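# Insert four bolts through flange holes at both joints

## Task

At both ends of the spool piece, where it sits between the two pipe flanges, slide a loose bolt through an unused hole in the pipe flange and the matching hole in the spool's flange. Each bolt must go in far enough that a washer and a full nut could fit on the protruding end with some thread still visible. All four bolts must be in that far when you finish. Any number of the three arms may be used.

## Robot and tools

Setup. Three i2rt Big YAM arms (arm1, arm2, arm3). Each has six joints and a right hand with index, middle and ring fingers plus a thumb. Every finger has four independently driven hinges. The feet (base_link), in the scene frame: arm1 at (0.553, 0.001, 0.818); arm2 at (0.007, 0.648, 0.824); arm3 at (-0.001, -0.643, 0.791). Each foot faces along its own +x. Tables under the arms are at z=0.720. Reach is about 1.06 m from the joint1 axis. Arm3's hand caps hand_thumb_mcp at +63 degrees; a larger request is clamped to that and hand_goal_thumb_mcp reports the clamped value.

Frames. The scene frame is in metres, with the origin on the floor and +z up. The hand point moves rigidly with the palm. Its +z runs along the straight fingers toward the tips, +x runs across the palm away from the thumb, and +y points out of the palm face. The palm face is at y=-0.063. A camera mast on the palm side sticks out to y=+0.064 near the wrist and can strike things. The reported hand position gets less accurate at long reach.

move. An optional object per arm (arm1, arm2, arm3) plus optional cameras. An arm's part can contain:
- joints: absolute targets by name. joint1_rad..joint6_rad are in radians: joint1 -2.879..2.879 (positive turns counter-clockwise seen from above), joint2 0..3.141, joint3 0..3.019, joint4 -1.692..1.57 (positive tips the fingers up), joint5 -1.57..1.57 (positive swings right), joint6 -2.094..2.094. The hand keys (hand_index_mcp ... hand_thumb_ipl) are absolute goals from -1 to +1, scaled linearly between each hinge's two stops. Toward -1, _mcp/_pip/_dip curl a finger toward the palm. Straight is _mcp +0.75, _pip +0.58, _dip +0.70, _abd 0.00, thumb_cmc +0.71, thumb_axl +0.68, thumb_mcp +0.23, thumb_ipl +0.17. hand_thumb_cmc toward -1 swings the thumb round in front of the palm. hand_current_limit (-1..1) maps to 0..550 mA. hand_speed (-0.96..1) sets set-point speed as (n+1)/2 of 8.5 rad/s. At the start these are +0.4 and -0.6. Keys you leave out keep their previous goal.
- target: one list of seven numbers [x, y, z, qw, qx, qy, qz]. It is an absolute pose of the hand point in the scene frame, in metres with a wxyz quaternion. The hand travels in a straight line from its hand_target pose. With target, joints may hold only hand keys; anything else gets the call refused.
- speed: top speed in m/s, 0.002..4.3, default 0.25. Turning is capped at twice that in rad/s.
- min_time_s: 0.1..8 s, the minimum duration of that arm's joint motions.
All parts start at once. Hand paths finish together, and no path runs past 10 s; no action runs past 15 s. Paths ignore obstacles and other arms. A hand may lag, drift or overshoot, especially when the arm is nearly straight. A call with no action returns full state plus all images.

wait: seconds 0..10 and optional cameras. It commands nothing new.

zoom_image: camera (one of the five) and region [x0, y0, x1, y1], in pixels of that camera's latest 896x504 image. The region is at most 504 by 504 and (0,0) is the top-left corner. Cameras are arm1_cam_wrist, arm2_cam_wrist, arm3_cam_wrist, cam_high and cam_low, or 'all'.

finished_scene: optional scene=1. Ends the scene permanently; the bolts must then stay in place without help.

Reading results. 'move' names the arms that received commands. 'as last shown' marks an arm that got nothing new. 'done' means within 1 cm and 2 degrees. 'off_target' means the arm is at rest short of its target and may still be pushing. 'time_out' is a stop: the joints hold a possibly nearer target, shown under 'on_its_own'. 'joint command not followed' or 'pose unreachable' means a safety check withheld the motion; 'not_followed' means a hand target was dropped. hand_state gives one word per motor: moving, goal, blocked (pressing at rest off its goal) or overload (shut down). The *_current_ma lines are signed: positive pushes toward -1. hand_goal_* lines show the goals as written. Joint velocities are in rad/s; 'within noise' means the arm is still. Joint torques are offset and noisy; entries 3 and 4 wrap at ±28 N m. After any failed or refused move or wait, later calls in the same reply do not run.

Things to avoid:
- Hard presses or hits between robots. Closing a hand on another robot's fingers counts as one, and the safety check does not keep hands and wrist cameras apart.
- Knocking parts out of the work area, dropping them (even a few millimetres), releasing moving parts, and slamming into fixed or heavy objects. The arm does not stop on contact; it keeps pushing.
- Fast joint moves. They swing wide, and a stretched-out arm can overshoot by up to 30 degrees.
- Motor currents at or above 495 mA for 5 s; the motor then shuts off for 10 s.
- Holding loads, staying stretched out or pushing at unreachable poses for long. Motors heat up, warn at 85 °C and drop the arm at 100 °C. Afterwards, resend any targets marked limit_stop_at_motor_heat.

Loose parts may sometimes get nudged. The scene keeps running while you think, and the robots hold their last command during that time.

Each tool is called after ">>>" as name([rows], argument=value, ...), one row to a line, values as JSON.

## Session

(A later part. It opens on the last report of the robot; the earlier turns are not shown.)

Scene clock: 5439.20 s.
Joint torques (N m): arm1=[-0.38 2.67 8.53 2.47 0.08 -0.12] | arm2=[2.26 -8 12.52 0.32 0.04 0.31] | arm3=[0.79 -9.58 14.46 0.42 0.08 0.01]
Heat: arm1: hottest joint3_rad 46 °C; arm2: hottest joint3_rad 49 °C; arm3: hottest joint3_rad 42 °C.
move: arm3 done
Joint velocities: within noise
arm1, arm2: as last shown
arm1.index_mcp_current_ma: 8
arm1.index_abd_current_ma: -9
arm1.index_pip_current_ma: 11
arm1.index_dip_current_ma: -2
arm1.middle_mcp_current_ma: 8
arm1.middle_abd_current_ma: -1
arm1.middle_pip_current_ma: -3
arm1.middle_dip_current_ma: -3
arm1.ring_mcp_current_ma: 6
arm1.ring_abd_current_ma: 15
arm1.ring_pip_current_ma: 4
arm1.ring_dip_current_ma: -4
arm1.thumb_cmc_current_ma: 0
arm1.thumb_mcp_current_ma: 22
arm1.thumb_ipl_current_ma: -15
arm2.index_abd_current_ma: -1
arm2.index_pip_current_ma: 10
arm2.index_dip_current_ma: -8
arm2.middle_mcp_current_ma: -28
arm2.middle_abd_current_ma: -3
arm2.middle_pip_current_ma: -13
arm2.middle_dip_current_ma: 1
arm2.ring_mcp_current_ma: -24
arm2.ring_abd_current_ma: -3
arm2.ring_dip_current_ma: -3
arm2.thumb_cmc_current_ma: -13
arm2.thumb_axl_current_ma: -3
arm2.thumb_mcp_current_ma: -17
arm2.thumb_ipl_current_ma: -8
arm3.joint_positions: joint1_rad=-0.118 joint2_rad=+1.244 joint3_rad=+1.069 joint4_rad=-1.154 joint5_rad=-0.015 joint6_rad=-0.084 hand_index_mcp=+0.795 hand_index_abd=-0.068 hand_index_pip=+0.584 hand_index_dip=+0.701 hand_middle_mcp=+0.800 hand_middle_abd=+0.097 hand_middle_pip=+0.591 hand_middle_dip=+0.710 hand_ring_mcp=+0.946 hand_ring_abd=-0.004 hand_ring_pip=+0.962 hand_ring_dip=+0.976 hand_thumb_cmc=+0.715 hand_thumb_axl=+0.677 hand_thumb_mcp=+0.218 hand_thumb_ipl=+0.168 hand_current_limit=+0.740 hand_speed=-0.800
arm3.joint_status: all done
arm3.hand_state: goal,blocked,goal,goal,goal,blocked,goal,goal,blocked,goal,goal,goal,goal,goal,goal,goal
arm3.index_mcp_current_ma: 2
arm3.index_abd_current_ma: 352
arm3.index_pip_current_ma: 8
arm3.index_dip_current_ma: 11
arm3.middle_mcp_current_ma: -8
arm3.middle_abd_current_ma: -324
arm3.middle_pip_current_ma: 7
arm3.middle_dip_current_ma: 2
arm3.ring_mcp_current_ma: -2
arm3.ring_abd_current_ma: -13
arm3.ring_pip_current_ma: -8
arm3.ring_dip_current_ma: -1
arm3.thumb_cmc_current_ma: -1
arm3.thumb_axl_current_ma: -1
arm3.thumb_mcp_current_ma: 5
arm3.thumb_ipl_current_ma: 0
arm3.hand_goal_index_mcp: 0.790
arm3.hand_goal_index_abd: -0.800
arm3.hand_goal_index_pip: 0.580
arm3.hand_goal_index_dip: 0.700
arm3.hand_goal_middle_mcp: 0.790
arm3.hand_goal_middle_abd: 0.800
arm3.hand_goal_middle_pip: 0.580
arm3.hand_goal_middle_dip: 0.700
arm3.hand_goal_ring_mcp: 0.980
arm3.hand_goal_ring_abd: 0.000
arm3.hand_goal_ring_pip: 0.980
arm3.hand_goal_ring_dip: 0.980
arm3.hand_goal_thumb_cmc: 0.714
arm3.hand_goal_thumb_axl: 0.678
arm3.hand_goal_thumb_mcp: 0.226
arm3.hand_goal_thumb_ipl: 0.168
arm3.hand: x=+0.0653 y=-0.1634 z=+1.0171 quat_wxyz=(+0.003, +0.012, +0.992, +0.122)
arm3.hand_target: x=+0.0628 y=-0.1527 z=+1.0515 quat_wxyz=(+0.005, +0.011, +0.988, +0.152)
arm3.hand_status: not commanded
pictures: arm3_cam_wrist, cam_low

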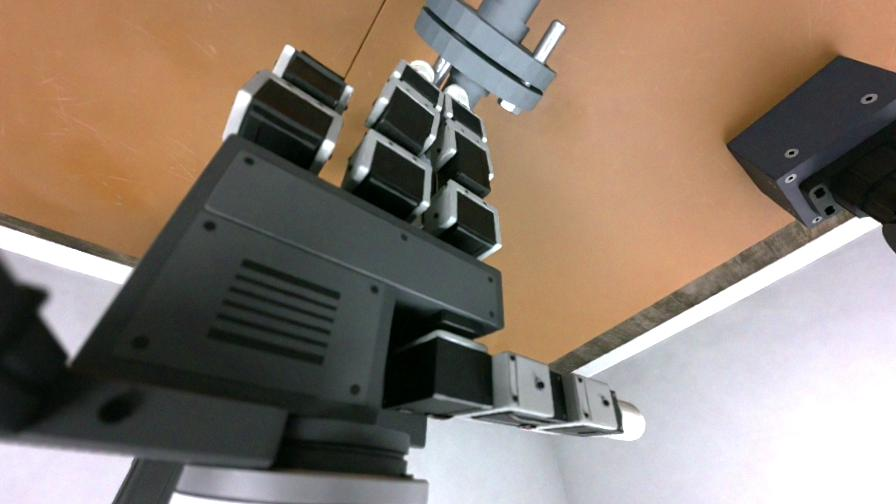

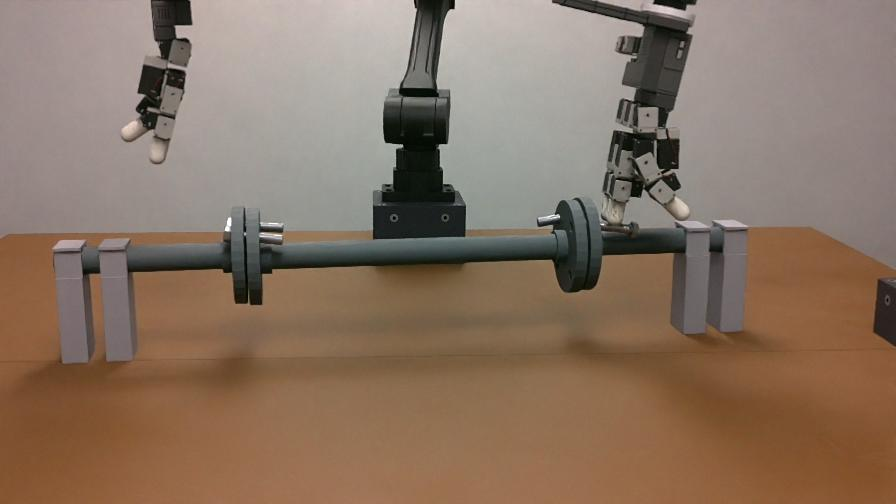

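>>> move(arm3={"joints": {"hand_index_abd": 0.07, "hand_middle_abd": -0.07}})

>>> move(arm3={"joints": {"joint2_rad": 1.258, "joint3_rad": 1.028, "joint4_rad": -1.1065}, "min_time_s": 2}, cameras=["cam_low", "arm3_cam_wrist"])

>>> zoom_image(camera="cam_low", region=[575, 190, 655, 250])

>>> zoom_image(camera="arm3_cam_wrist", region=[400, 0, 500, 120])

Scene clock: 5487.03 s.
Joint torques (N m): arm1=[-0.44 2.61 8.51 2.45 0.08 -0.11] | arm2=[2.26 -8 12.52 0.31 0.04 0.31] | arm3=[0.73 -9.52 14.46 0.42 0.08 0]
Heat: arm1: hottest joint3_rad 46 °C; arm2: hottest joint3_rad 49 °C; arm3: hottest joint3_rad 46 °C.
move: arm3 done
Joint velocities: within noise
arm1, arm2: as last shown
arm1.index_mcp_current_ma: -7
arm1.index_abd_current_ma: -5
arm1.index_pip_current_ma: 16
arm1.index_dip_current_ma: -4
arm1.middle_mcp_current_ma: 3
arm1.middle_abd_current_ma: -5
arm1.middle_pip_current_ma: 7
arm1.middle_dip_current_ma: -19
arm1.ring_mcp_current_ma: 18
arm1.ring_abd_current_ma: 4
arm1.ring_pip_current_ma: -4
arm1.ring_dip_current_ma: -1
arm1.thumb_cmc_current_ma: -1
arm1.thumb_mcp_current_ma: 5
arm1.thumb_ipl_current_ma: 19
arm2.index_mcp_current_ma: -1
arm2.index_abd_current_ma: 2
arm2.index_pip_current_ma: 6
arm2.index_dip_current_ma: -2
arm2.middle_mcp_current_ma: -26
arm2.middle_abd_current_ma: 2
arm2.middle_pip_current_ma: -11
arm2.middle_dip_current_ma: -1
arm2.ring_mcp_current_ma: -21
arm2.ring_abd_current_ma: -12
arm2.ring_pip_current_ma: -21
arm2.ring_dip_current_ma: 2
arm2.thumb_cmc_current_ma: -9
arm2.thumb_axl_current_ma: -2
arm2.thumb_mcp_current_ma: -18
arm2.thumb_ipl_current_ma: -3
arm3.joint_positions: joint1_rad=-0.118 joint2_rad=+1.244 joint3_rad=+1.069 joint4_rad=-1.154 joint5_rad=-0.015 joint6_rad=-0.084 hand_index_mcp=+0.795 hand_index_abd=+0.056 hand_index_pip=+0.584 hand_index_dip=+0.701 hand_middle_mcp=+0.800 hand_middle_abd=-0.059 hand_middle_pip=+0.591 hand_middle_dip=+0.710 hand_ring_mcp=+0.946 hand_ring_abd=-0.004 hand_ring_pip=+0.962 hand_ring_dip=+0.976 hand_thumb_cmc=+0.715 hand_thumb_axl=+0.677 hand_thumb_mcp=+0.218 hand_thumb_ipl=+0.168 hand_current_limit=+0.740 hand_speed=-0.800
arm3.joint_status: all done
arm3.hand_state: goal,goal,goal,goal,goal,goal,goal,goal,blocked,goal,goal,goal,goal,goal,goal,goal
arm3.index_mcp_current_ma: 2
arm3.index_abd_current_ma: 4
arm3.index_pip_current_ma: 5
arm3.index_dip_current_ma: 10
arm3.middle_mcp_current_ma: -11
arm3.middle_abd_current_ma: 1
arm3.middle_pip_current_ma: 2
arm3.middle_dip_current_ma: 2
arm3.ring_mcp_current_ma: -6
arm3.ring_abd_current_ma: -12
arm3.ring_pip_current_ma: -9
arm3.ring_dip_current_ma: 4
arm3.thumb_cmc_current_ma: 2
arm3.thumb_axl_current_ma: -2
arm3.thumb_mcp_current_ma: 5
arm3.thumb_ipl_current_ma: 1
arm3.hand_goal_index_mcp: 0.790
arm3.hand_goal_index_abd: 0.070
arm3.hand_goal_index_pip: 0.580
arm3.hand_goal_index_dip: 0.700
arm3.hand_goal_middle_mcp: 0.790
arm3.hand_goal_middle_abd: -0.070
arm3.hand_goal_middle_pip: 0.580
arm3.hand_goal_middle_dip: 0.700
arm3.hand_goal_ring_mcp: 0.980
arm3.hand_goal_ring_abd: 0.000
arm3.hand_goal_ring_pip: 0.980
arm3.hand_goal_ring_dip: 0.980
arm3.hand_goal_thumb_cmc: 0.714
arm3.hand_goal_thumb_axl: 0.678
arm3.hand_goal_thumb_mcp: 0.226
arm3.hand_goal_thumb_ipl: 0.168
arm3.hand: x=+0.0653 y=-0.1634 z=+1.0171 quat_wxyz=(+0.003, +0.012, +0.992, +0.122)
arm3.hand_target: x=+0.0628 y=-0.1527 z=+1.0515 quat_wxyz=(+0.005, +0.011, +0.988, +0.152)
arm3.hand_status: not commanded
pictures: none

Scene clock: 5489.40 s.
Joint torques (N m): arm1=[-0.32 2.61 8.53 2.48 0.08 -0.12] | arm2=[2.26 -8 12.51 0.32 0.04 0.31] | arm3=[0.79 -7.12 9.21 1.37 0.08 0.01]
Heat: arm1: hottest joint3_rad 46 °C; arm2: hottest joint3_rad 49 °C; arm3: hottest joint3_rad 46 °C.
move: arm3 done
Joint velocities: within noise
arm1.joint_positions: joint1_rad=-0.143 joint2_rad=+0.611 joint3_rad=+1.333 joint4_rad=-1.370 joint5_rad=-0.068 joint6_rad=+1.161 hand_index_mcp=+0.753 hand_index_abd=+0.000 hand_index_pip=+0.577 hand_index_dip=+0.696 hand_middle_mcp=+0.753 hand_middle_abd=+0.000 hand_middle_pip=+0.577 hand_middle_dip=+0.696 hand_ring_mcp=+0.754 hand_ring_abd=+0.000 hand_ring_pip=+0.577 hand_ring_dip=+0.696 hand_thumb_cmc=+0.714 hand_thumb_axl=+0.677 hand_thumb_mcp=+0.225 hand_thumb_ipl=+0.168 hand_current_limit=+0.400 hand_speed=-0.600
arm1.joint_status: not commanded
arm1.hand_state: goal,goal,goal,goal,goal,goal,goal,goal,goal,goal,goal,goal,goal,goal,goal,goal
arm1.index_mcp_current_ma: -13
arm1.index_abd_current_ma: -12
arm1.index_pip_current_ma: 20
arm1.index_dip_current_ma: 19
arm1.middle_mcp_current_ma: 2
arm1.middle_abd_current_ma: 3
arm1.middle_pip_current_ma: -13
arm1.middle_dip_current_ma: -18
arm1.ring_mcp_current_ma: 35
arm1.ring_abd_current_ma: 6
arm1.ring_pip_current_ma: 0
arm1.ring_dip_current_ma: -10
arm1.thumb_cmc_current_ma: -4
arm1.thumb_axl_current_ma: 19
arm1.thumb_mcp_current_ma: 4
arm1.thumb_ipl_current_ma: 3
arm1.hand_goal_index_mcp: 0.754
arm1.hand_goal_index_abd: 0.000
arm1.hand_goal_index_pip: 0.576
arm1.hand_goal_index_dip: 0.696
arm1.hand_goal_middle_mcp: 0.754
arm1.hand_goal_middle_abd: 0.000
arm1.hand_goal_middle_pip: 0.576
arm1.hand_goal_middle_dip: 0.696
arm1.hand_goal_ring_mcp: 0.754
arm1.hand_goal_ring_abd: 0.000
arm1.hand_goal_ring_pip: 0.576
arm1.hand_goal_ring_dip: 0.696
arm1.hand_goal_thumb_cmc: 0.714
arm1.hand_goal_thumb_axl: 0.678
arm1.hand_goal_thumb_mcp: 0.226
arm1.hand_goal_thumb_ipl: 0.168
arm1.hand: x=+0.3141 y=+0.0975 z=+1.3322 quat_wxyz=(+0.435, +0.150, -0.883, -0.092)
arm1.hand_target: x=+0.3163 y=+0.0987 z=+1.3429 quat_wxyz=(+0.445, +0.147, -0.878, -0.096)
arm1.hand_status: not commanded
arm2.joint_positions: joint1_rad=+0.328 joint2_rad=+1.291 joint3_rad=+1.217 joint4_rad=-1.464 joint5_rad=-0.001 joint6_rad=+0.078 hand_index_mcp=+0.992 hand_index_abd=-0.022 hand_index_pip=+0.591 hand_index_dip=+0.708 hand_middle_mcp=+0.948 hand_middle_abd=-0.018 hand_middle_pip=+0.958 hand_middle_dip=+0.970 hand_ring_mcp=+0.933 hand_ring_abd=-0.008 hand_ring_pip=+0.944 hand_ring_dip=+0.970 hand_thumb_cmc=+0.706 hand_thumb_axl=+0.676 hand_thumb_mcp=+0.204 hand_thumb_ipl=+0.173 hand_current_limit=+0.740 hand_speed=-0.600
arm2.joint_status: not commanded
arm2.hand_state: goal,blocked,goal,goal,blocked,goal,blocked,goal,blocked,goal,blocked,goal,goal,goal,blocked,goal
arm2.index_mcp_current_ma: 4
arm2.index_abd_current_ma: 0
arm2.index_pip_current_ma: 6
arm2.index_dip_current_ma: -5
arm2.middle_mcp_current_ma: -26
arm2.middle_abd_current_ma: 3
arm2.middle_pip_current_ma: -7
arm2.middle_dip_current_ma: 6
arm2.ring_mcp_current_ma: -23
arm2.ring_abd_current_ma: -4
arm2.ring_pip_current_ma: -20
arm2.ring_dip_current_ma: 1
arm2.thumb_cmc_current_ma: -10
arm2.thumb_axl_current_ma: -6
arm2.thumb_mcp_current_ma: -14
arm2.thumb_ipl_current_ma: -6
arm2.hand_goal_index_mcp: 1.000
arm2.hand_goal_index_abd: 0.000
arm2.hand_goal_index_pip: 0.580
arm2.hand_goal_index_dip: 0.700
arm2.hand_goal_middle_mcp: 0.980
arm2.hand_goal_middle_abd: 0.000
arm2.hand_goal_middle_pip: 0.980
arm2.hand_goal_middle_dip: 0.980
arm2.hand_goal_ring_mcp: 0.980
arm2.hand_goal_ring_abd: 0.000
arm2.hand_goal_ring_pip: 0.980
arm2.hand_goal_ring_dip: 0.980
arm2.hand_goal_thumb_cmc: 0.714
arm2.hand_goal_thumb_axl: 0.678
arm2.hand_goal_thumb_mcp: 0.226
arm2.hand_goal_thumb_ipl: 0.168
arm2.hand: x=+0.1140 y=+0.2066 z=+1.0673 quat_wxyz=(+0.020, +0.994, +0.111, +0.002)
arm2.hand_target: x=+0.1178 y=+0.2006 z=+1.0899 quat_wxyz=(+0.040, +0.994, +0.106, +0.005)
arm2.hand_status: not commanded
arm3.joint_positions: joint1_rad=-0.118 joint2_rad=+1.245 joint3_rad=+1.035 joint4_rad=-1.122 joint5_rad=-0.015 joint6_rad=-0.084 hand_index_mcp=+0.798 hand_index_abd=+0.056 hand_index_pip=+0.590 hand_index_dip=+0.703 hand_middle_mcp=+0.800 hand_middle_abd=-0.059 hand_middle_pip=+0.591 hand_middle_dip=+0.710 hand_ring_mcp=+0.947 hand_ring_abd=-0.004 hand_ring_pip=+0.962 hand_ring_dip=+0.976 hand_thumb_cmc=+0.715 hand_thumb_axl=+0.677 hand_thumb_mcp=+0.218 hand_thumb_ipl=+0.168 hand_current_limit=+0.740 hand_speed=-0.800
arm3.joint_status: all done
arm3.hand_state: goal,goal,goal,goal,goal,goal,goal,goal,blocked,goal,goal,goal,goal,goal,goal,goal
arm3.index_mcp_current_ma: -2
arm3.index_abd_current_ma: 8
arm3.index_pip_current_ma: 9
arm3.index_dip_current_ma: 7
arm3.middle_mcp_current_ma: -13
arm3.middle_abd_current_ma: 3
arm3.middle_pip_current_ma: 1
arm3.middle_dip_current_ma: 1
arm3.ring_mcp_current_ma: -4
arm3.ring_abd_current_ma: -7
arm3.ring_pip_current_ma: -10
arm3.ring_dip_current_ma: 1
arm3.thumb_cmc_current_ma: 4
arm3.thumb_axl_current_ma: -3
arm3.thumb_mcp_current_ma: 4
arm3.thumb_ipl_current_ma: 3
arm3.hand_goal_index_mcp: 0.790
arm3.hand_goal_index_abd: 0.070
arm3.hand_goal_index_pip: 0.580
arm3.hand_goal_index_dip: 0.700
arm3.hand_goal_middle_mcp: 0.790
arm3.hand_goal_middle_abd: -0.070
arm3.hand_goal_middle_pip: 0.580
arm3.hand_goal_middle_dip: 0.700
arm3.hand_goal_ring_mcp: 0.980
arm3.hand_goal_ring_abd: 0.000
arm3.hand_goal_ring_pip: 0.980
arm3.hand_goal_ring_dip: 0.980
arm3.hand_goal_thumb_cmc: 0.714
arm3.hand_goal_thumb_axl: 0.678
arm3.hand_goal_thumb_mcp: 0.226
arm3.hand_goal_thumb_ipl: 0.168
arm3.hand: x=+0.0650 y=-0.1663 z=+1.0032 quat_wxyz=(+0.003, +0.012, +0.993, +0.120)
arm3.hand_target: x=+0.0616 y=-0.1635 z=+0.9962 quat_wxyz=(+0.002, +0.012, +0.993, +0.118)
arm3.hand_status: not commanded
pictures: arm3_cam_wrist, cam_low

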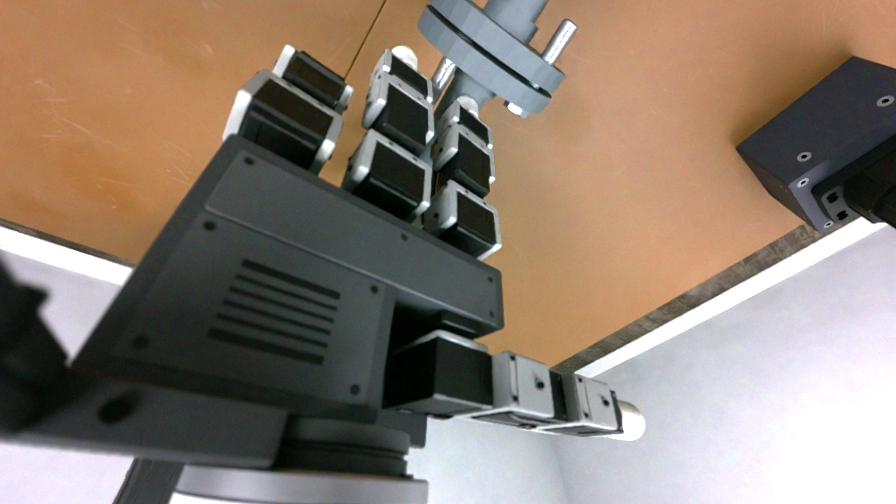

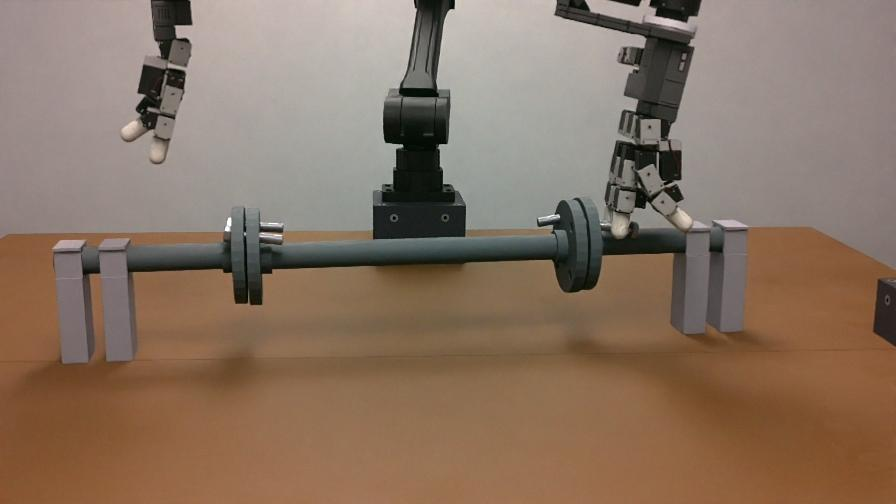

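Scaled by 6.300.

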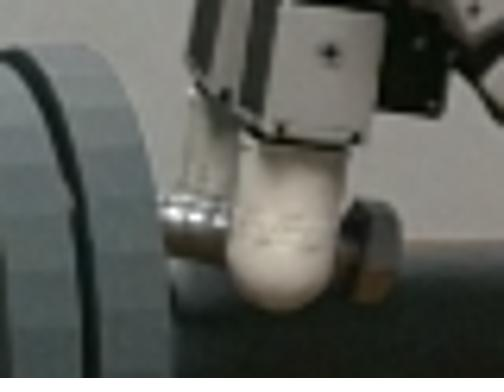

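Scaled by 4.200.

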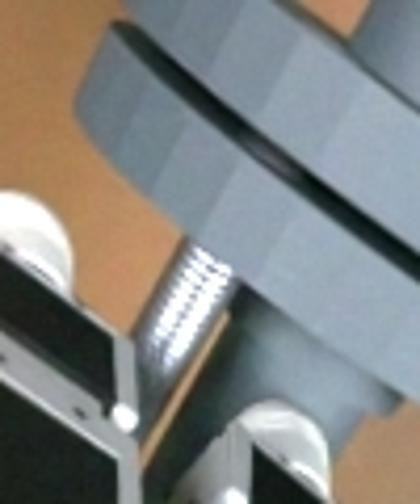

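>>> move(arm3={"joints": {"joint2_rad": 1.258, "joint3_rad": 1.018, "joint4_rad": -1.1065}, "min_time_s": 1})

>>> move(arm3={"joints": {"hand_index_abd": -0.8, "hand_middle_abd": 0.8}}, cameras=["cam_low", "arm3_cam_wrist"])

>>> zoom_image(camera="cam_low", region=[575, 190, 655, 250])

>>> zoom_image(camera="arm3_cam_wrist", region=[400, 0, 500, 120])

Scene clock: 5500.87 s.
Joint torques (N m): arm1=[-0.32 2.55 8.51 2.45 0.08 -0.11] | arm2=[2.26 -8 12.51 0.32 0.04 0.31] | arm3=[0.73 -7.18 8.42 1.37 0.09 0]
Heat: arm1: hottest joint3_rad 46 °C; arm2: hottest joint3_rad 49 °C; arm3: hottest joint3_rad 44 °C.
move: arm3 done
Joint velocities: within noise
arm1, arm2: as last shown
arm1.index_mcp_current_ma: 0
arm1.index_abd_current_ma: -14
arm1.index_pip_current_ma: -4
arm1.index_dip_current_ma: 20
arm1.middle_mcp_current_ma: 9
arm1.middle_abd_current_ma: -25
arm1.middle_pip_current_ma: -4
arm1.middle_dip_current_ma: 0
arm1.ring_mcp_current_ma: 14
arm1.ring_abd_current_ma: 21
arm1.ring_pip_current_ma: -8
arm1.ring_dip_current_ma: 5
arm1.thumb_cmc_current_ma: 0
arm1.thumb_axl_current_ma: -6
arm1.thumb_mcp_current_ma: 21
arm1.thumb_ipl_current_ma: 1
arm2.index_mcp_current_ma: 5
arm2.index_abd_current_ma: 1
arm2.index_pip_current_ma: 12
arm2.index_dip_current_ma: -3
arm2.middle_mcp_current_ma: -21
arm2.middle_abd_current_ma: -2
arm2.middle_pip_current_ma: -6
arm2.ring_mcp_current_ma: -17
arm2.ring_abd_current_ma: -10
arm2.ring_pip_current_ma: -26
arm2.ring_dip_current_ma: -7
arm2.thumb_cmc_current_ma: -7
arm2.thumb_axl_current_ma: 2
arm2.thumb_mcp_current_ma: -16
arm2.thumb_ipl_current_ma: -4
arm3.joint_positions: joint1_rad=-0.118 joint2_rad=+1.245 joint3_rad=+1.034 joint4_rad=-1.122 joint5_rad=-0.015 joint6_rad=-0.084 hand_index_mcp=+0.798 hand_index_abd=+0.056 hand_index_pip=+0.590 hand_index_dip=+0.703 hand_middle_mcp=+0.800 hand_middle_abd=-0.059 hand_middle_pip=+0.591 hand_middle_dip=+0.710 hand_ring_mcp=+0.947 hand_ring_abd=-0.004 hand_ring_pip=+0.962 hand_ring_dip=+0.976 hand_thumb_cmc=+0.715 hand_thumb_axl=+0.677 hand_thumb_mcp=+0.218 hand_thumb_ipl=+0.168 hand_current_limit=+0.740 hand_speed=-0.800
arm3.joint_status: all done
arm3.hand_state: goal,goal,goal,goal,goal,goal,goal,goal,blocked,goal,goal,goal,goal,goal,goal,goal
arm3.index_mcp_current_ma: -3
arm3.index_abd_current_ma: 2
arm3.index_pip_current_ma: 9
arm3.index_dip_current_ma: 7
arm3.middle_mcp_current_ma: -10
arm3.middle_abd_current_ma: 0
arm3.middle_pip_current_ma: 4
arm3.middle_dip_current_ma: 1
arm3.ring_mcp_current_ma: -4
arm3.ring_abd_current_ma: -7
arm3.ring_pip_current_ma: -9
arm3.ring_dip_current_ma: 3
arm3.thumb_cmc_current_ma: 8
arm3.thumb_axl_current_ma: -1
arm3.thumb_mcp_current_ma: 8
arm3.thumb_ipl_current_ma: 2
arm3.hand_goal_index_mcp: 0.790
arm3.hand_goal_index_abd: 0.070
arm3.hand_goal_index_pip: 0.580
arm3.hand_goal_index_dip: 0.700
arm3.hand_goal_middle_mcp: 0.790
arm3.hand_goal_middle_abd: -0.070
arm3.hand_goal_middle_pip: 0.580
arm3.hand_goal_middle_dip: 0.700
arm3.hand_goal_ring_mcp: 0.980
arm3.hand_goal_ring_abd: 0.000
arm3.hand_goal_ring_pip: 0.980
arm3.hand_goal_ring_dip: 0.980
arm3.hand_goal_thumb_cmc: 0.714
arm3.hand_goal_thumb_axl: 0.678
arm3.hand_goal_thumb_mcp: 0.226
arm3.hand_goal_thumb_ipl: 0.168
arm3.hand: x=+0.0650 y=-0.1664 z=+1.0028 quat_wxyz=(+0.003, +0.012, +0.993, +0.120)
arm3.hand_target: x=+0.0613 y=-0.1665 z=+0.9911 quat_wxyz=(+0.002, +0.012, +0.993, +0.113)
arm3.hand_status: not commanded
pictures: none

Scene clock: 5502.27 s.
Joint torques (N m): arm1=[-0.38 2.55 8.53 2.45 0.09 -0.11] | arm2=[2.32 -7.94 12.52 0.32 0.04 0.31] | arm3=[0.62 -7.12 9.02 1.31 0.08 0]
Heat: arm1: hottest joint3_rad 46 °C; arm2: hottest joint3_rad 49 °C; arm3: hottest joint3_rad 44 °C.
move: arm3 off_target
Joint velocities: within noise
arm1, arm2: as last shown
arm1.index_mcp_current_ma: -1
arm1.index_abd_current_ma: 1
arm1.index_pip_current_ma: 12
arm1.index_dip_current_ma: 10
arm1.middle_mcp_current_ma: 18
arm1.middle_abd_current_ma: -14
arm1.middle_pip_current_ma: 0
arm1.middle_dip_current_ma: 10
arm1.ring_mcp_current_ma: 26
arm1.ring_abd_current_ma: 14
arm1.ring_pip_current_ma: 2
arm1.ring_dip_current_ma: 6
arm1.thumb_cmc_current_ma: 3
arm1.thumb_axl_current_ma: -13
arm1.thumb_mcp_current_ma: 17
arm1.thumb_ipl_current_ma: 9
arm2.index_mcp_current_ma: 2
arm2.index_abd_current_ma: 3
arm2.index_pip_current_ma: 2
arm2.index_dip_current_ma: 0
arm2.middle_mcp_current_ma: -24
arm2.middle_abd_current_ma: -1
arm2.middle_pip_current_ma: -8
arm2.middle_dip_current_ma: -1
arm2.ring_mcp_current_ma: -23
arm2.ring_abd_current_ma: -5
arm2.ring_pip_current_ma: -22
arm2.thumb_cmc_current_ma: -8
arm2.thumb_axl_current_ma: -1
arm2.thumb_ipl_current_ma: -1
arm3.joint_positions: joint1_rad=-0.117 joint2_rad=+1.246 joint3_rad=+1.027 joint4_rad=-1.120 joint5_rad=-0.015 joint6_rad=-0.084 hand_index_mcp=+0.788 hand_index_abd=-0.053 hand_index_pip=+0.583 hand_index_dip=+0.699 hand_middle_mcp=+0.792 hand_middle_abd=+0.105 hand_middle_pip=+0.582 hand_middle_dip=+0.705 hand_ring_mcp=+0.947 hand_ring_abd=-0.007 hand_ring_pip=+0.962 hand_ring_dip=+0.976 hand_thumb_cmc=+0.715 hand_thumb_axl=+0.677 hand_thumb_mcp=+0.218 hand_thumb_ipl=+0.168 hand_current_limit=+0.740 hand_speed=-0.800
arm3.joint_status: hand_index_abd off_target (ended at -0.053, target -0.800); hand_middle_abd off_target (ended at +0.105, target +0.800)
arm3.hand_state: goal,blocked,goal,goal,goal,blocked,goal,goal,blocked,goal,goal,goal,goal,goal,goal,goal
arm3.index_mcp_current_ma: -2
arm3.index_abd_current_ma: 369
arm3.index_pip_current_ma: 11
arm3.index_dip_current_ma: 6
arm3.middle_mcp_current_ma: -10
arm3.middle_abd_current_ma: -318
arm3.middle_pip_current_ma: 5
arm3.middle_dip_current_ma: 1
arm3.ring_mcp_current_ma: -6
arm3.ring_abd_current_ma: -10
arm3.ring_pip_current_ma: -8
arm3.ring_dip_current_ma: 2
arm3.thumb_cmc_current_ma: 0
arm3.thumb_axl_current_ma: -7
arm3.thumb_mcp_current_ma: -2
arm3.thumb_ipl_current_ma: 0
arm3.hand_goal_index_mcp: 0.790
arm3.hand_goal_index_abd: -0.800
arm3.hand_goal_index_pip: 0.580
arm3.hand_goal_index_dip: 0.700
arm3.hand_goal_middle_mcp: 0.790
arm3.hand_goal_middle_abd: 0.800
arm3.hand_goal_middle_pip: 0.580
arm3.hand_goal_middle_dip: 0.700
arm3.hand_goal_ring_mcp: 0.980
arm3.hand_goal_ring_abd: 0.000
arm3.hand_goal_ring_pip: 0.980
arm3.hand_goal_ring_dip: 0.980
arm3.hand_goal_thumb_cmc: 0.714
arm3.hand_goal_thumb_axl: 0.678
arm3.hand_goal_thumb_mcp: 0.226
arm3.hand_goal_thumb_ipl: 0.168
arm3.hand: x=+0.0640 y=-0.1681 z=+0.9991 quat_wxyz=(+0.003, +0.011, +0.993, +0.117)
arm3.hand_target: x=+0.0612 y=-0.1664 z=+0.9910 quat_wxyz=(+0.002, +0.012, +0.993, +0.113)
arm3.hand_status: not commanded
pictures: arm3_cam_wrist, cam_low

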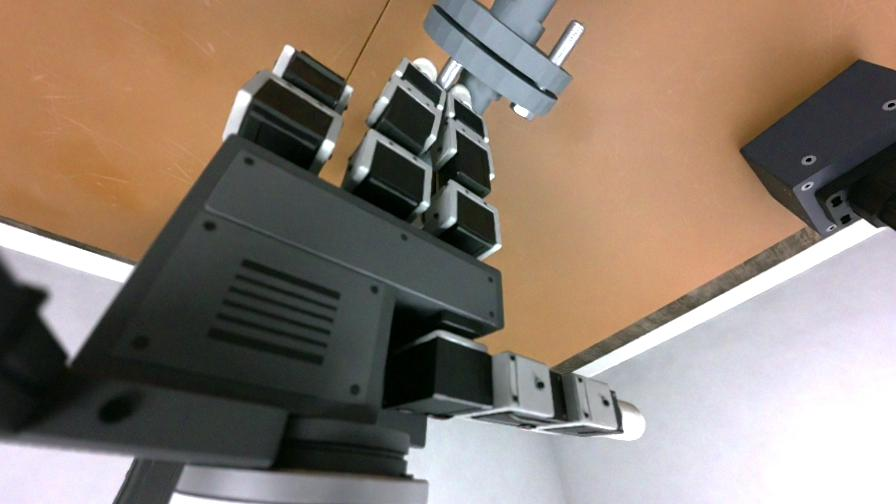

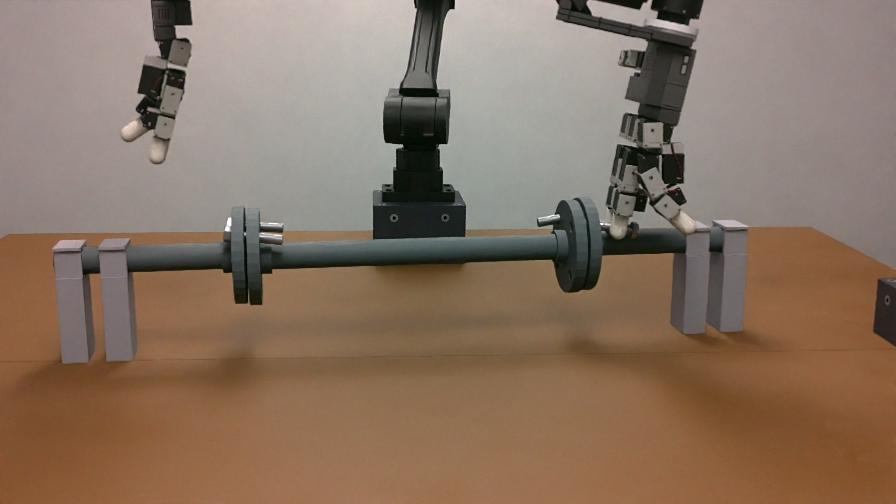

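Scaled by 6.300.

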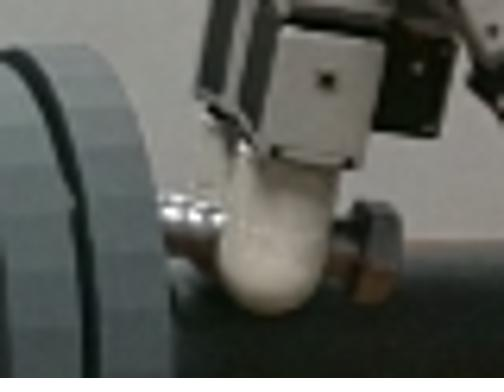

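Scaled by 4.200.

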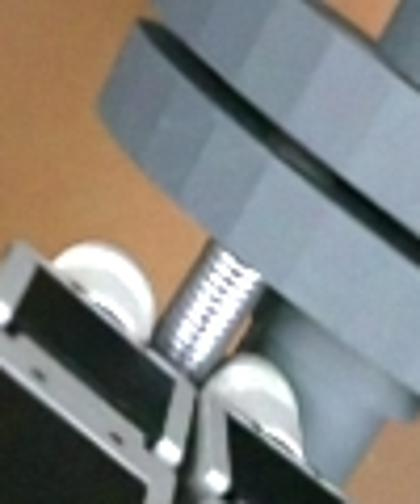

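>>> move(arm3={"joints": {"joint2_rad": 1.258, "joint3_rad": 1.097, "joint4_rad": -1.149}, "min_time_s": 1.5}, cameras=["cam_low", "arm3_cam_wrist"])

>>> zoom_image(camera="cam_low", region=[575, 190, 655, 250])

>>> zoom_image(camera="arm3_cam_wrist", region=[400, 0, 500, 120])

Scene clock: 5518.00 s.
Joint torques (N m): arm1=[-0.38 2.61 8.53 2.45 0.08 -0.12] | arm2=[2.32 -8 12.52 0.31 0.04 0.31] | arm3=[0.67 -7.53 14.78 0.34 0.08 0.01]
Heat: arm1: hottest joint3_rad 46 °C; arm2: hottest joint3_rad 49 °C; arm3: hottest joint3_rad 42 °C.
move: arm3 done
Joint velocities: within noise
arm1, arm2: as last shown
arm1.index_mcp_current_ma: -5
arm1.index_abd_current_ma: 5
arm1.index_pip_current_ma: 6
arm1.index_dip_current_ma: 3
arm1.middle_mcp_current_ma: -7
arm1.middle_abd_current_ma: -10
arm1.middle_pip_current_ma: -15
arm1.middle_dip_current_ma: 2
arm1.ring_mcp_current_ma: 8
arm1.ring_abd_current_ma: 4
arm1.ring_pip_current_ma: 16
arm1.ring_dip_current_ma: 2
arm1.thumb_cmc_current_ma: -7
arm1.thumb_axl_current_ma: -7
arm1.thumb_mcp_current_ma: 15
arm1.thumb_ipl_current_ma: 10
arm2.index_mcp_current_ma: 4
arm2.index_abd_current_ma: -1
arm2.index_pip_current_ma: 5
arm2.index_dip_current_ma: 3
arm2.middle_mcp_current_ma: -20
arm2.middle_abd_current_ma: -3
arm2.middle_pip_current_ma: -4
arm2.middle_dip_current_ma: 8
arm2.ring_abd_current_ma: -7
arm2.ring_dip_current_ma: -5
arm2.thumb_axl_current_ma: -2
arm2.thumb_mcp_current_ma: -15
arm2.thumb_ipl_current_ma: -6
arm3.joint_positions: joint1_rad=-0.117 joint2_rad=+1.250 joint3_rad=+1.039 joint4_rad=-1.139 joint5_rad=-0.015 joint6_rad=-0.084 hand_index_mcp=+0.791 hand_index_abd=-0.053 hand_index_pip=+0.586 hand_index_dip=+0.703 hand_middle_mcp=+0.792 hand_middle_abd=+0.105 hand_middle_pip=+0.588 hand_middle_dip=+0.710 hand_ring_mcp=+0.947 hand_ring_abd=-0.007 hand_ring_pip=+0.962 hand_ring_dip=+0.976 hand_thumb_cmc=+0.715 hand_thumb_axl=+0.677 hand_thumb_mcp=+0.218 hand_thumb_ipl=+0.168 hand_current_limit=+0.740 hand_speed=-0.800
arm3.joint_status: all done
arm3.hand_state: goal,blocked,goal,goal,goal,blocked,goal,goal,blocked,goal,goal,goal,goal,goal,goal,goal
arm3.index_mcp_current_ma: 0
arm3.index_abd_current_ma: 364
arm3.index_pip_current_ma: 7
arm3.index_dip_current_ma: 8
arm3.middle_mcp_current_ma: -14
arm3.middle_abd_current_ma: -317
arm3.middle_pip_current_ma: -2
arm3.middle_dip_current_ma: 2
arm3.ring_mcp_current_ma: -10
arm3.ring_abd_current_ma: -11
arm3.ring_pip_current_ma: -10
arm3.ring_dip_current_ma: -1
arm3.thumb_cmc_current_ma: 0
arm3.thumb_axl_current_ma: 2
arm3.thumb_mcp_current_ma: 6
arm3.thumb_ipl_current_ma: 3
arm3.hand_goal_index_mcp: 0.790
arm3.hand_goal_index_abd: -0.800
arm3.hand_goal_index_pip: 0.580
arm3.hand_goal_index_dip: 0.700
arm3.hand_goal_middle_mcp: 0.790
arm3.hand_goal_middle_abd: 0.800
arm3.hand_goal_middle_pip: 0.580
arm3.hand_goal_middle_dip: 0.700
arm3.hand_goal_ring_mcp: 0.980
arm3.hand_goal_ring_abd: 0.000
arm3.hand_goal_ring_pip: 0.980
arm3.hand_goal_ring_dip: 0.980
arm3.hand_goal_thumb_cmc: 0.714
arm3.hand_goal_thumb_axl: 0.678
arm3.hand_goal_thumb_mcp: 0.226
arm3.hand_goal_thumb_ipl: 0.168
arm3.hand: x=+0.0640 y=-0.1682 z=+1.0009 quat_wxyz=(+0.002, +0.011, +0.994, +0.111)
arm3.hand_target: x=+0.0627 y=-0.1527 z=+1.0258 quat_wxyz=(+0.003, +0.011, +0.991, +0.131)
arm3.hand_status: not commanded
pictures: arm3_cam_wrist, cam_low

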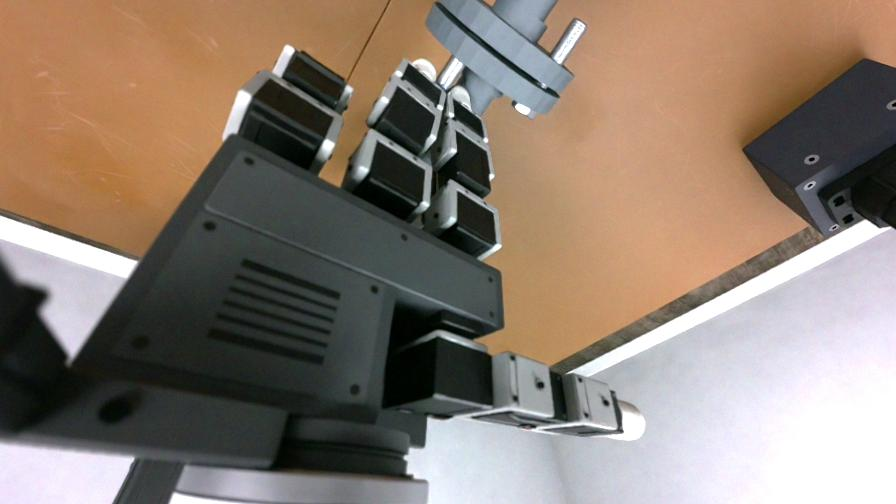

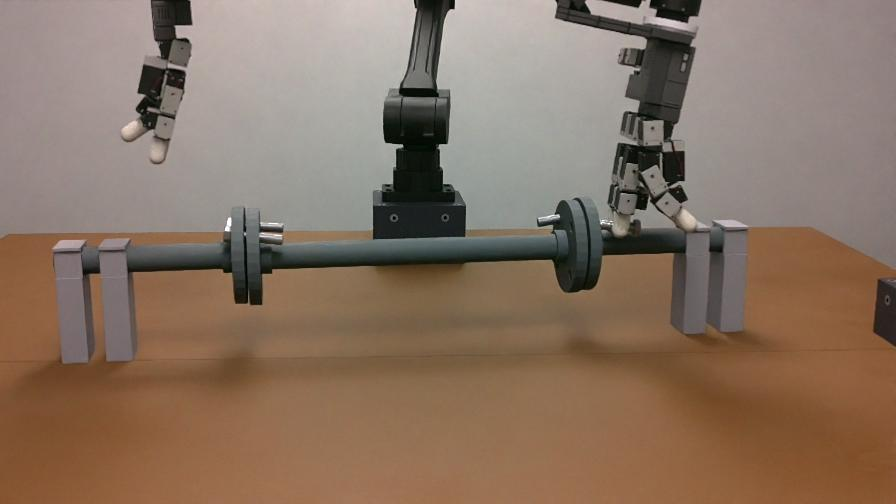

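Scaled by 6.300.

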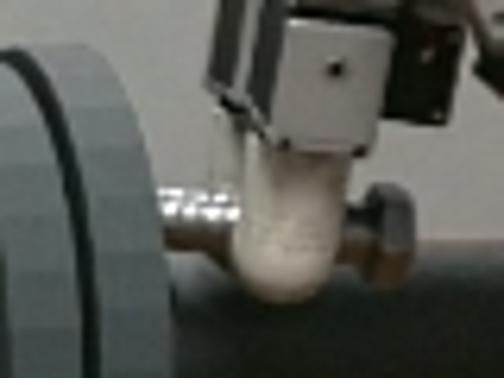

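Scaled by 4.200.

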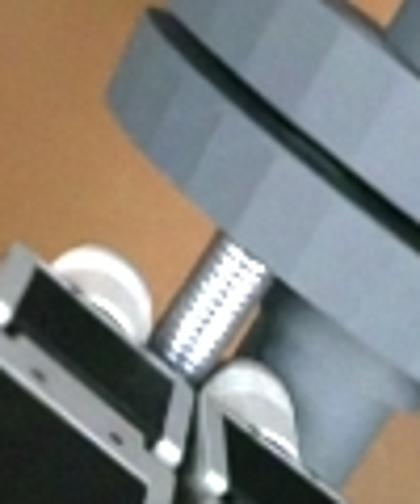

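>>> move(arm3={"joints": {"joint2_rad": 1.258, "joint3_rad": 1.112, "joint4_rad": -1.164}, "min_time_s": 1.5}, cameras=["cam_low", "arm3_cam_wrist"])

>>> zoom_image(camera="cam_low", region=[575, 190, 655, 250])

>>> zoom_image(camera="arm3_cam_wrist", region=[400, 0, 500, 120])

Scene clock: 5529.47 s.
Joint torques (N m): arm1=[-0.38 2.55 8.51 2.47 0.08 -0.12] | arm2=[2.32 -8 12.51 0.31 0.04 0.31] | arm3=[0.62 -7.53 14.98 0.34 0.08 0.01]
Heat: arm1: hottest joint3_rad 46 °C; arm2: hottest joint3_rad 49 °C; arm3: hottest joint3_rad 42 °C.
move: arm3 done
Joint velocities: within noise
arm1, arm2: as last shown
arm1.index_mcp_current_ma: 0
arm1.index_abd_current_ma: -17
arm1.index_pip_current_ma: -14
arm1.index_dip_current_ma: 8
arm1.middle_mcp_current_ma: -4
arm1.middle_abd_current_ma: -5
arm1.middle_pip_current_ma: -2
arm1.middle_dip_current_ma: -25
arm1.ring_mcp_current_ma: 11
arm1.ring_abd_current_ma: 12
arm1.ring_pip_current_ma: 4
arm1.ring_dip_current_ma: 16
arm1.thumb_cmc_current_ma: -11
arm1.thumb_axl_current_ma: -6
arm1.thumb_mcp_current_ma: 14
arm1.thumb_ipl_current_ma: 6
arm2.index_mcp_current_ma: 2
arm2.index_abd_current_ma: 3
arm2.index_pip_current_ma: 8
arm2.index_dip_current_ma: -4
arm2.middle_mcp_current_ma: -24
arm2.middle_abd_current_ma: -1
arm2.middle_pip_current_ma: -7
arm2.middle_dip_current_ma: 10
arm2.ring_mcp_current_ma: -21
arm2.ring_abd_current_ma: -10
arm2.ring_pip_current_ma: -21
arm2.ring_dip_current_ma: 1
arm2.thumb_cmc_current_ma: -15
arm2.thumb_axl_current_ma: -3
arm2.thumb_mcp_current_ma: -14
arm2.thumb_ipl_current_ma: -2
arm3.joint_positions: joint1_rad=-0.117 joint2_rad=+1.250 joint3_rad=+1.052 joint4_rad=-1.155 joint5_rad=-0.015 joint6_rad=-0.084 hand_index_mcp=+0.792 hand_index_abd=-0.053 hand_index_pip=+0.586 hand_index_dip=+0.703 hand_middle_mcp=+0.793 hand_middle_abd=+0.105 hand_middle_pip=+0.591 hand_middle_dip=+0.710 hand_ring_mcp=+0.947 hand_ring_abd=-0.007 hand_ring_pip=+0.962 hand_ring_dip=+0.976 hand_thumb_cmc=+0.715 hand_thumb_axl=+0.677 hand_thumb_mcp=+0.218 hand_thumb_ipl=+0.168 hand_current_limit=+0.740 hand_speed=-0.800
arm3.joint_status: all done
arm3.hand_state: goal,blocked,goal,goal,goal,blocked,goal,goal,blocked,goal,goal,goal,goal,goal,goal,goal
arm3.index_mcp_current_ma: 2
arm3.index_abd_current_ma: 368
arm3.index_pip_current_ma: 11
arm3.index_dip_current_ma: 9
arm3.middle_mcp_current_ma: -15
arm3.middle_abd_current_ma: -312
arm3.middle_pip_current_ma: 3
arm3.middle_dip_current_ma: 3
arm3.ring_mcp_current_ma: 1
arm3.ring_abd_current_ma: -5
arm3.ring_pip_current_ma: -8
arm3.ring_dip_current_ma: 5
arm3.thumb_cmc_current_ma: 5
arm3.thumb_axl_current_ma: -6
arm3.thumb_mcp_current_ma: 9
arm3.thumb_ipl_current_ma: 5
arm3.hand_goal_index_mcp: 0.790
arm3.hand_goal_index_abd: -0.800
arm3.hand_goal_index_pip: 0.580
arm3.hand_goal_index_dip: 0.700
arm3.hand_goal_middle_mcp: 0.790
arm3.hand_goal_middle_abd: 0.800
arm3.hand_goal_middle_pip: 0.580
arm3.hand_goal_middle_dip: 0.700
arm3.hand_goal_ring_mcp: 0.980
arm3.hand_goal_ring_abd: 0.000
arm3.hand_goal_ring_pip: 0.980
arm3.hand_goal_ring_dip: 0.980
arm3.hand_goal_thumb_cmc: 0.714
arm3.hand_goal_thumb_axl: 0.678
arm3.hand_goal_thumb_mcp: 0.226
arm3.hand_goal_thumb_ipl: 0.168
arm3.hand: x=+0.0641 y=-0.1677 z=+1.0054 quat_wxyz=(+0.002, +0.011, +0.994, +0.110)
arm3.hand_target: x=+0.0628 y=-0.1517 z=+1.0314 quat_wxyz=(+0.003, +0.011, +0.991, +0.131)
arm3.hand_status: not commanded
pictures: arm3_cam_wrist, cam_low

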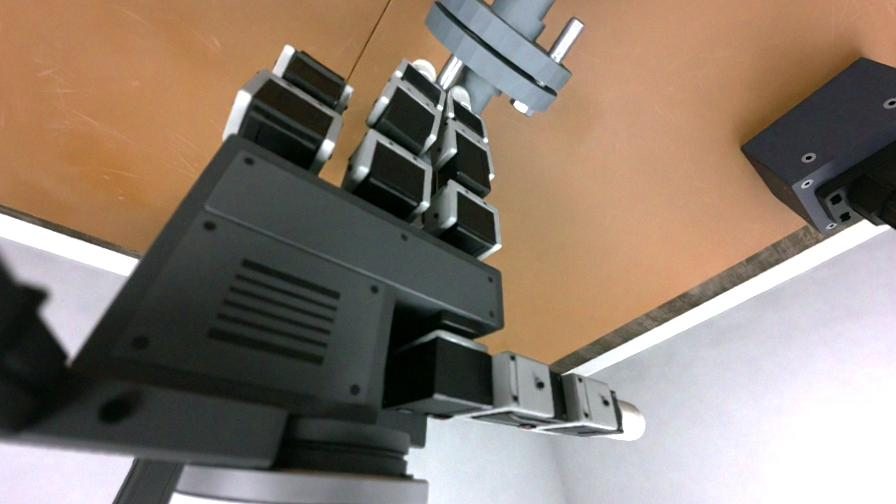

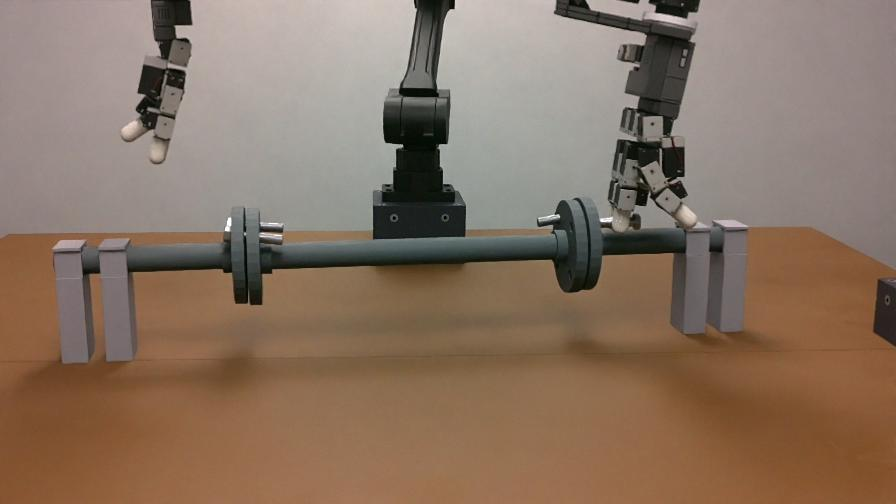

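Scaled by 6.300.

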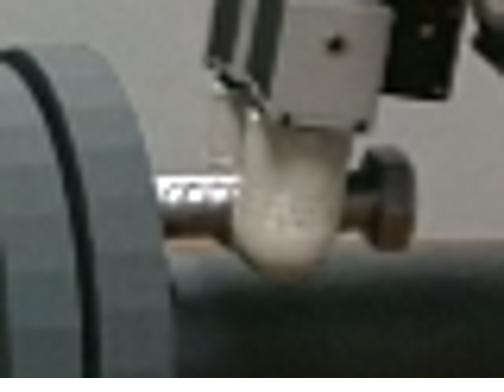

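Scaled by 4.200.

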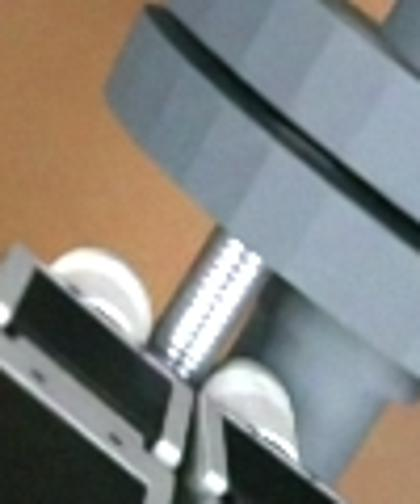

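>>> move(arm3={"joints": {"joint2_rad": 1.258, "joint3_rad": 1.121, "joint4_rad": -1.173}, "min_time_s": 1.0}, cameras=["cam_low", "arm3_cam_wrist"])

>>> zoom_image(camera="cam_low", region=[575, 190, 655, 250])

>>> zoom_image(camera="arm3_cam_wrist", region=[400, 0, 500, 120])

Scene clock: 5559.23 s.
Joint torques (N m): arm1=[-0.38 2.55 8.53 2.47 0.08 -0.12] | arm2=[2.26 -8 12.51 0.32 0.04 0.32] | arm3=[0.62 -7.65 15.06 0.35 0.08 0]
Heat: arm1: hottest joint3_rad 46 °C; arm2: hottest joint3_rad 49 °C; arm3: hottest joint3_rad 46 °C.
move: arm3 done
Joint velocities: within noise
arm1, arm2: as last shown
arm1.index_mcp_current_ma: -5
arm1.index_abd_current_ma: -6
arm1.index_pip_current_ma: 13
arm1.index_dip_current_ma: 4
arm1.middle_mcp_current_ma: -3
arm1.middle_abd_current_ma: 7
arm1.middle_pip_current_ma: -4
arm1.middle_dip_current_ma: 16
arm1.ring_mcp_current_ma: 3
arm1.ring_abd_current_ma: 11
arm1.ring_pip_current_ma: -2
arm1.ring_dip_current_ma: -4
arm1.thumb_cmc_current_ma: 4
arm1.thumb_axl_current_ma: 5
arm1.thumb_mcp_current_ma: 15
arm1.thumb_ipl_current_ma: 1
arm2.index_mcp_current_ma: 4
arm2.index_abd_current_ma: 5
arm2.index_pip_current_ma: 1
arm2.index_dip_current_ma: -1
arm2.middle_mcp_current_ma: -27
arm2.middle_pip_current_ma: -5
arm2.ring_mcp_current_ma: -20
arm2.ring_abd_current_ma: -3
arm2.ring_pip_current_ma: -23
arm2.ring_dip_current_ma: -2
arm2.thumb_cmc_current_ma: -14
arm2.thumb_axl_current_ma: -1
arm2.thumb_mcp_current_ma: -19
arm2.thumb_ipl_current_ma: -7
arm3.joint_positions: joint1_rad=-0.117 joint2_rad=+1.250 joint3_rad=+1.060 joint4_rad=-1.164 joint5_rad=-0.015 joint6_rad=-0.084 hand_index_mcp=+0.792 hand_index_abd=-0.053 hand_index_pip=+0.586 hand_index_dip=+0.703 hand_middle_mcp=+0.793 hand_middle_abd=+0.105 hand_middle_pip=+0.591 hand_middle_dip=+0.710 hand_ring_mcp=+0.947 hand_ring_abd=-0.007 hand_ring_pip=+0.962 hand_ring_dip=+0.976 hand_thumb_cmc=+0.715 hand_thumb_axl=+0.677 hand_thumb_mcp=+0.218 hand_thumb_ipl=+0.168 hand_current_limit=+0.740 hand_speed=-0.800
arm3.joint_status: all done
arm3.hand_state: goal,blocked,goal,goal,goal,blocked,goal,goal,blocked,goal,goal,goal,goal,goal,goal,goal
arm3.index_mcp_current_ma: -5
arm3.index_abd_current_ma: 367
arm3.index_pip_current_ma: 9
arm3.index_dip_current_ma: 1
arm3.middle_mcp_current_ma: -9
arm3.middle_abd_current_ma: -319
arm3.middle_pip_current_ma: 0
arm3.middle_dip_current_ma: 4
arm3.ring_mcp_current_ma: -5
arm3.ring_abd_current_ma: -5
arm3.ring_pip_current_ma: -6
arm3.ring_dip_current_ma: 8
arm3.thumb_cmc_current_ma: 3
arm3.thumb_axl_current_ma: -1
arm3.thumb_mcp_current_ma: 5
arm3.thumb_ipl_current_ma: 0
arm3.hand_goal_index_mcp: 0.790
arm3.hand_goal_index_abd: -0.800
arm3.hand_goal_index_pip: 0.580
arm3.hand_goal_index_dip: 0.700
arm3.hand_goal_middle_mcp: 0.790
arm3.hand_goal_middle_abd: 0.800
arm3.hand_goal_middle_pip: 0.580
arm3.hand_goal_middle_dip: 0.700
arm3.hand_goal_ring_mcp: 0.980
arm3.hand_goal_ring_abd: 0.000
arm3.hand_goal_ring_pip: 0.980
arm3.hand_goal_ring_dip: 0.980
arm3.hand_goal_thumb_cmc: 0.714
arm3.hand_goal_thumb_axl: 0.678
arm3.hand_goal_thumb_mcp: 0.226
arm3.hand_goal_thumb_ipl: 0.168
arm3.hand: x=+0.0641 y=-0.1675 z=+1.0082 quat_wxyz=(+0.002, +0.011, +0.994, +0.109)
arm3.hand_target: x=+0.0628 y=-0.1514 z=+1.0349 quat_wxyz=(+0.003, +0.011, +0.991, +0.131)
arm3.hand_status: not commanded
pictures: arm3_cam_wrist, cam_low

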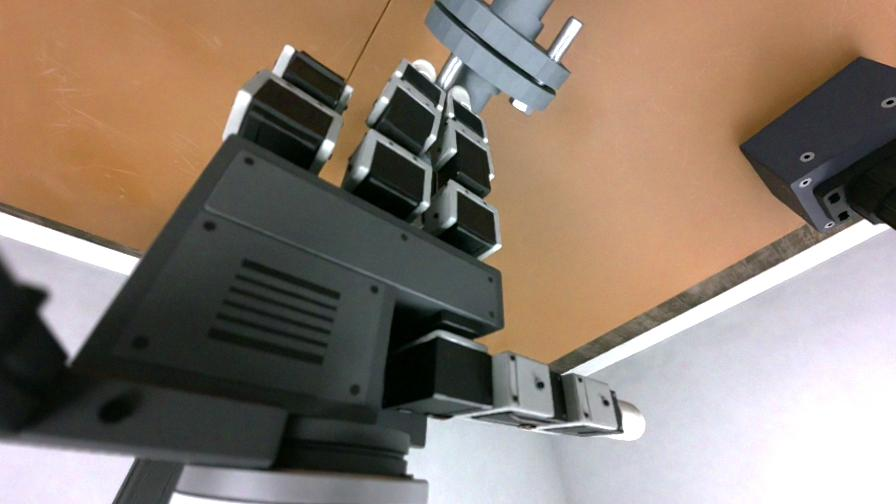

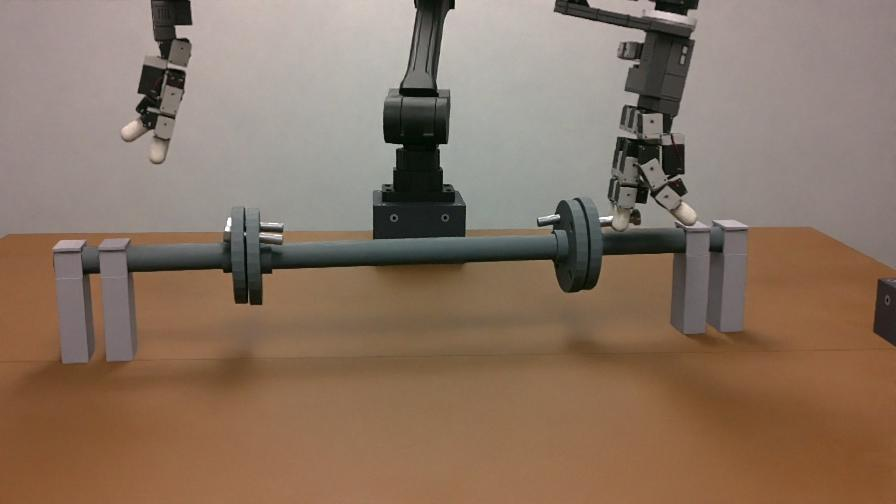

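Scaled by 6.300.

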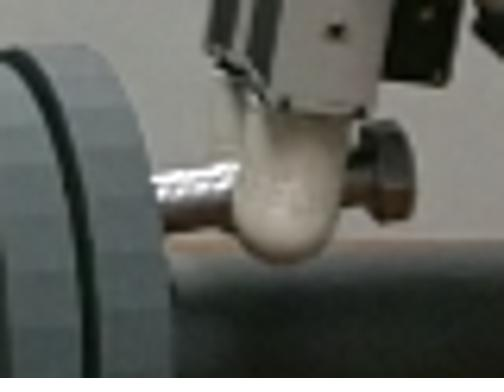

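Scaled by 4.200.

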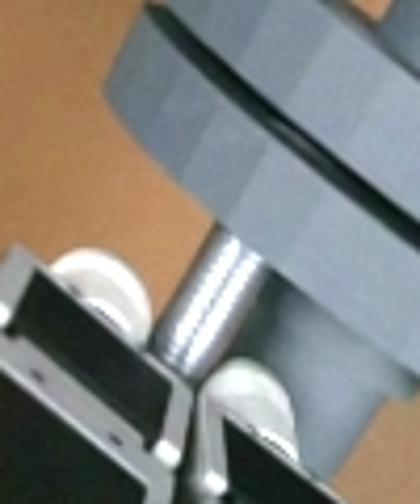

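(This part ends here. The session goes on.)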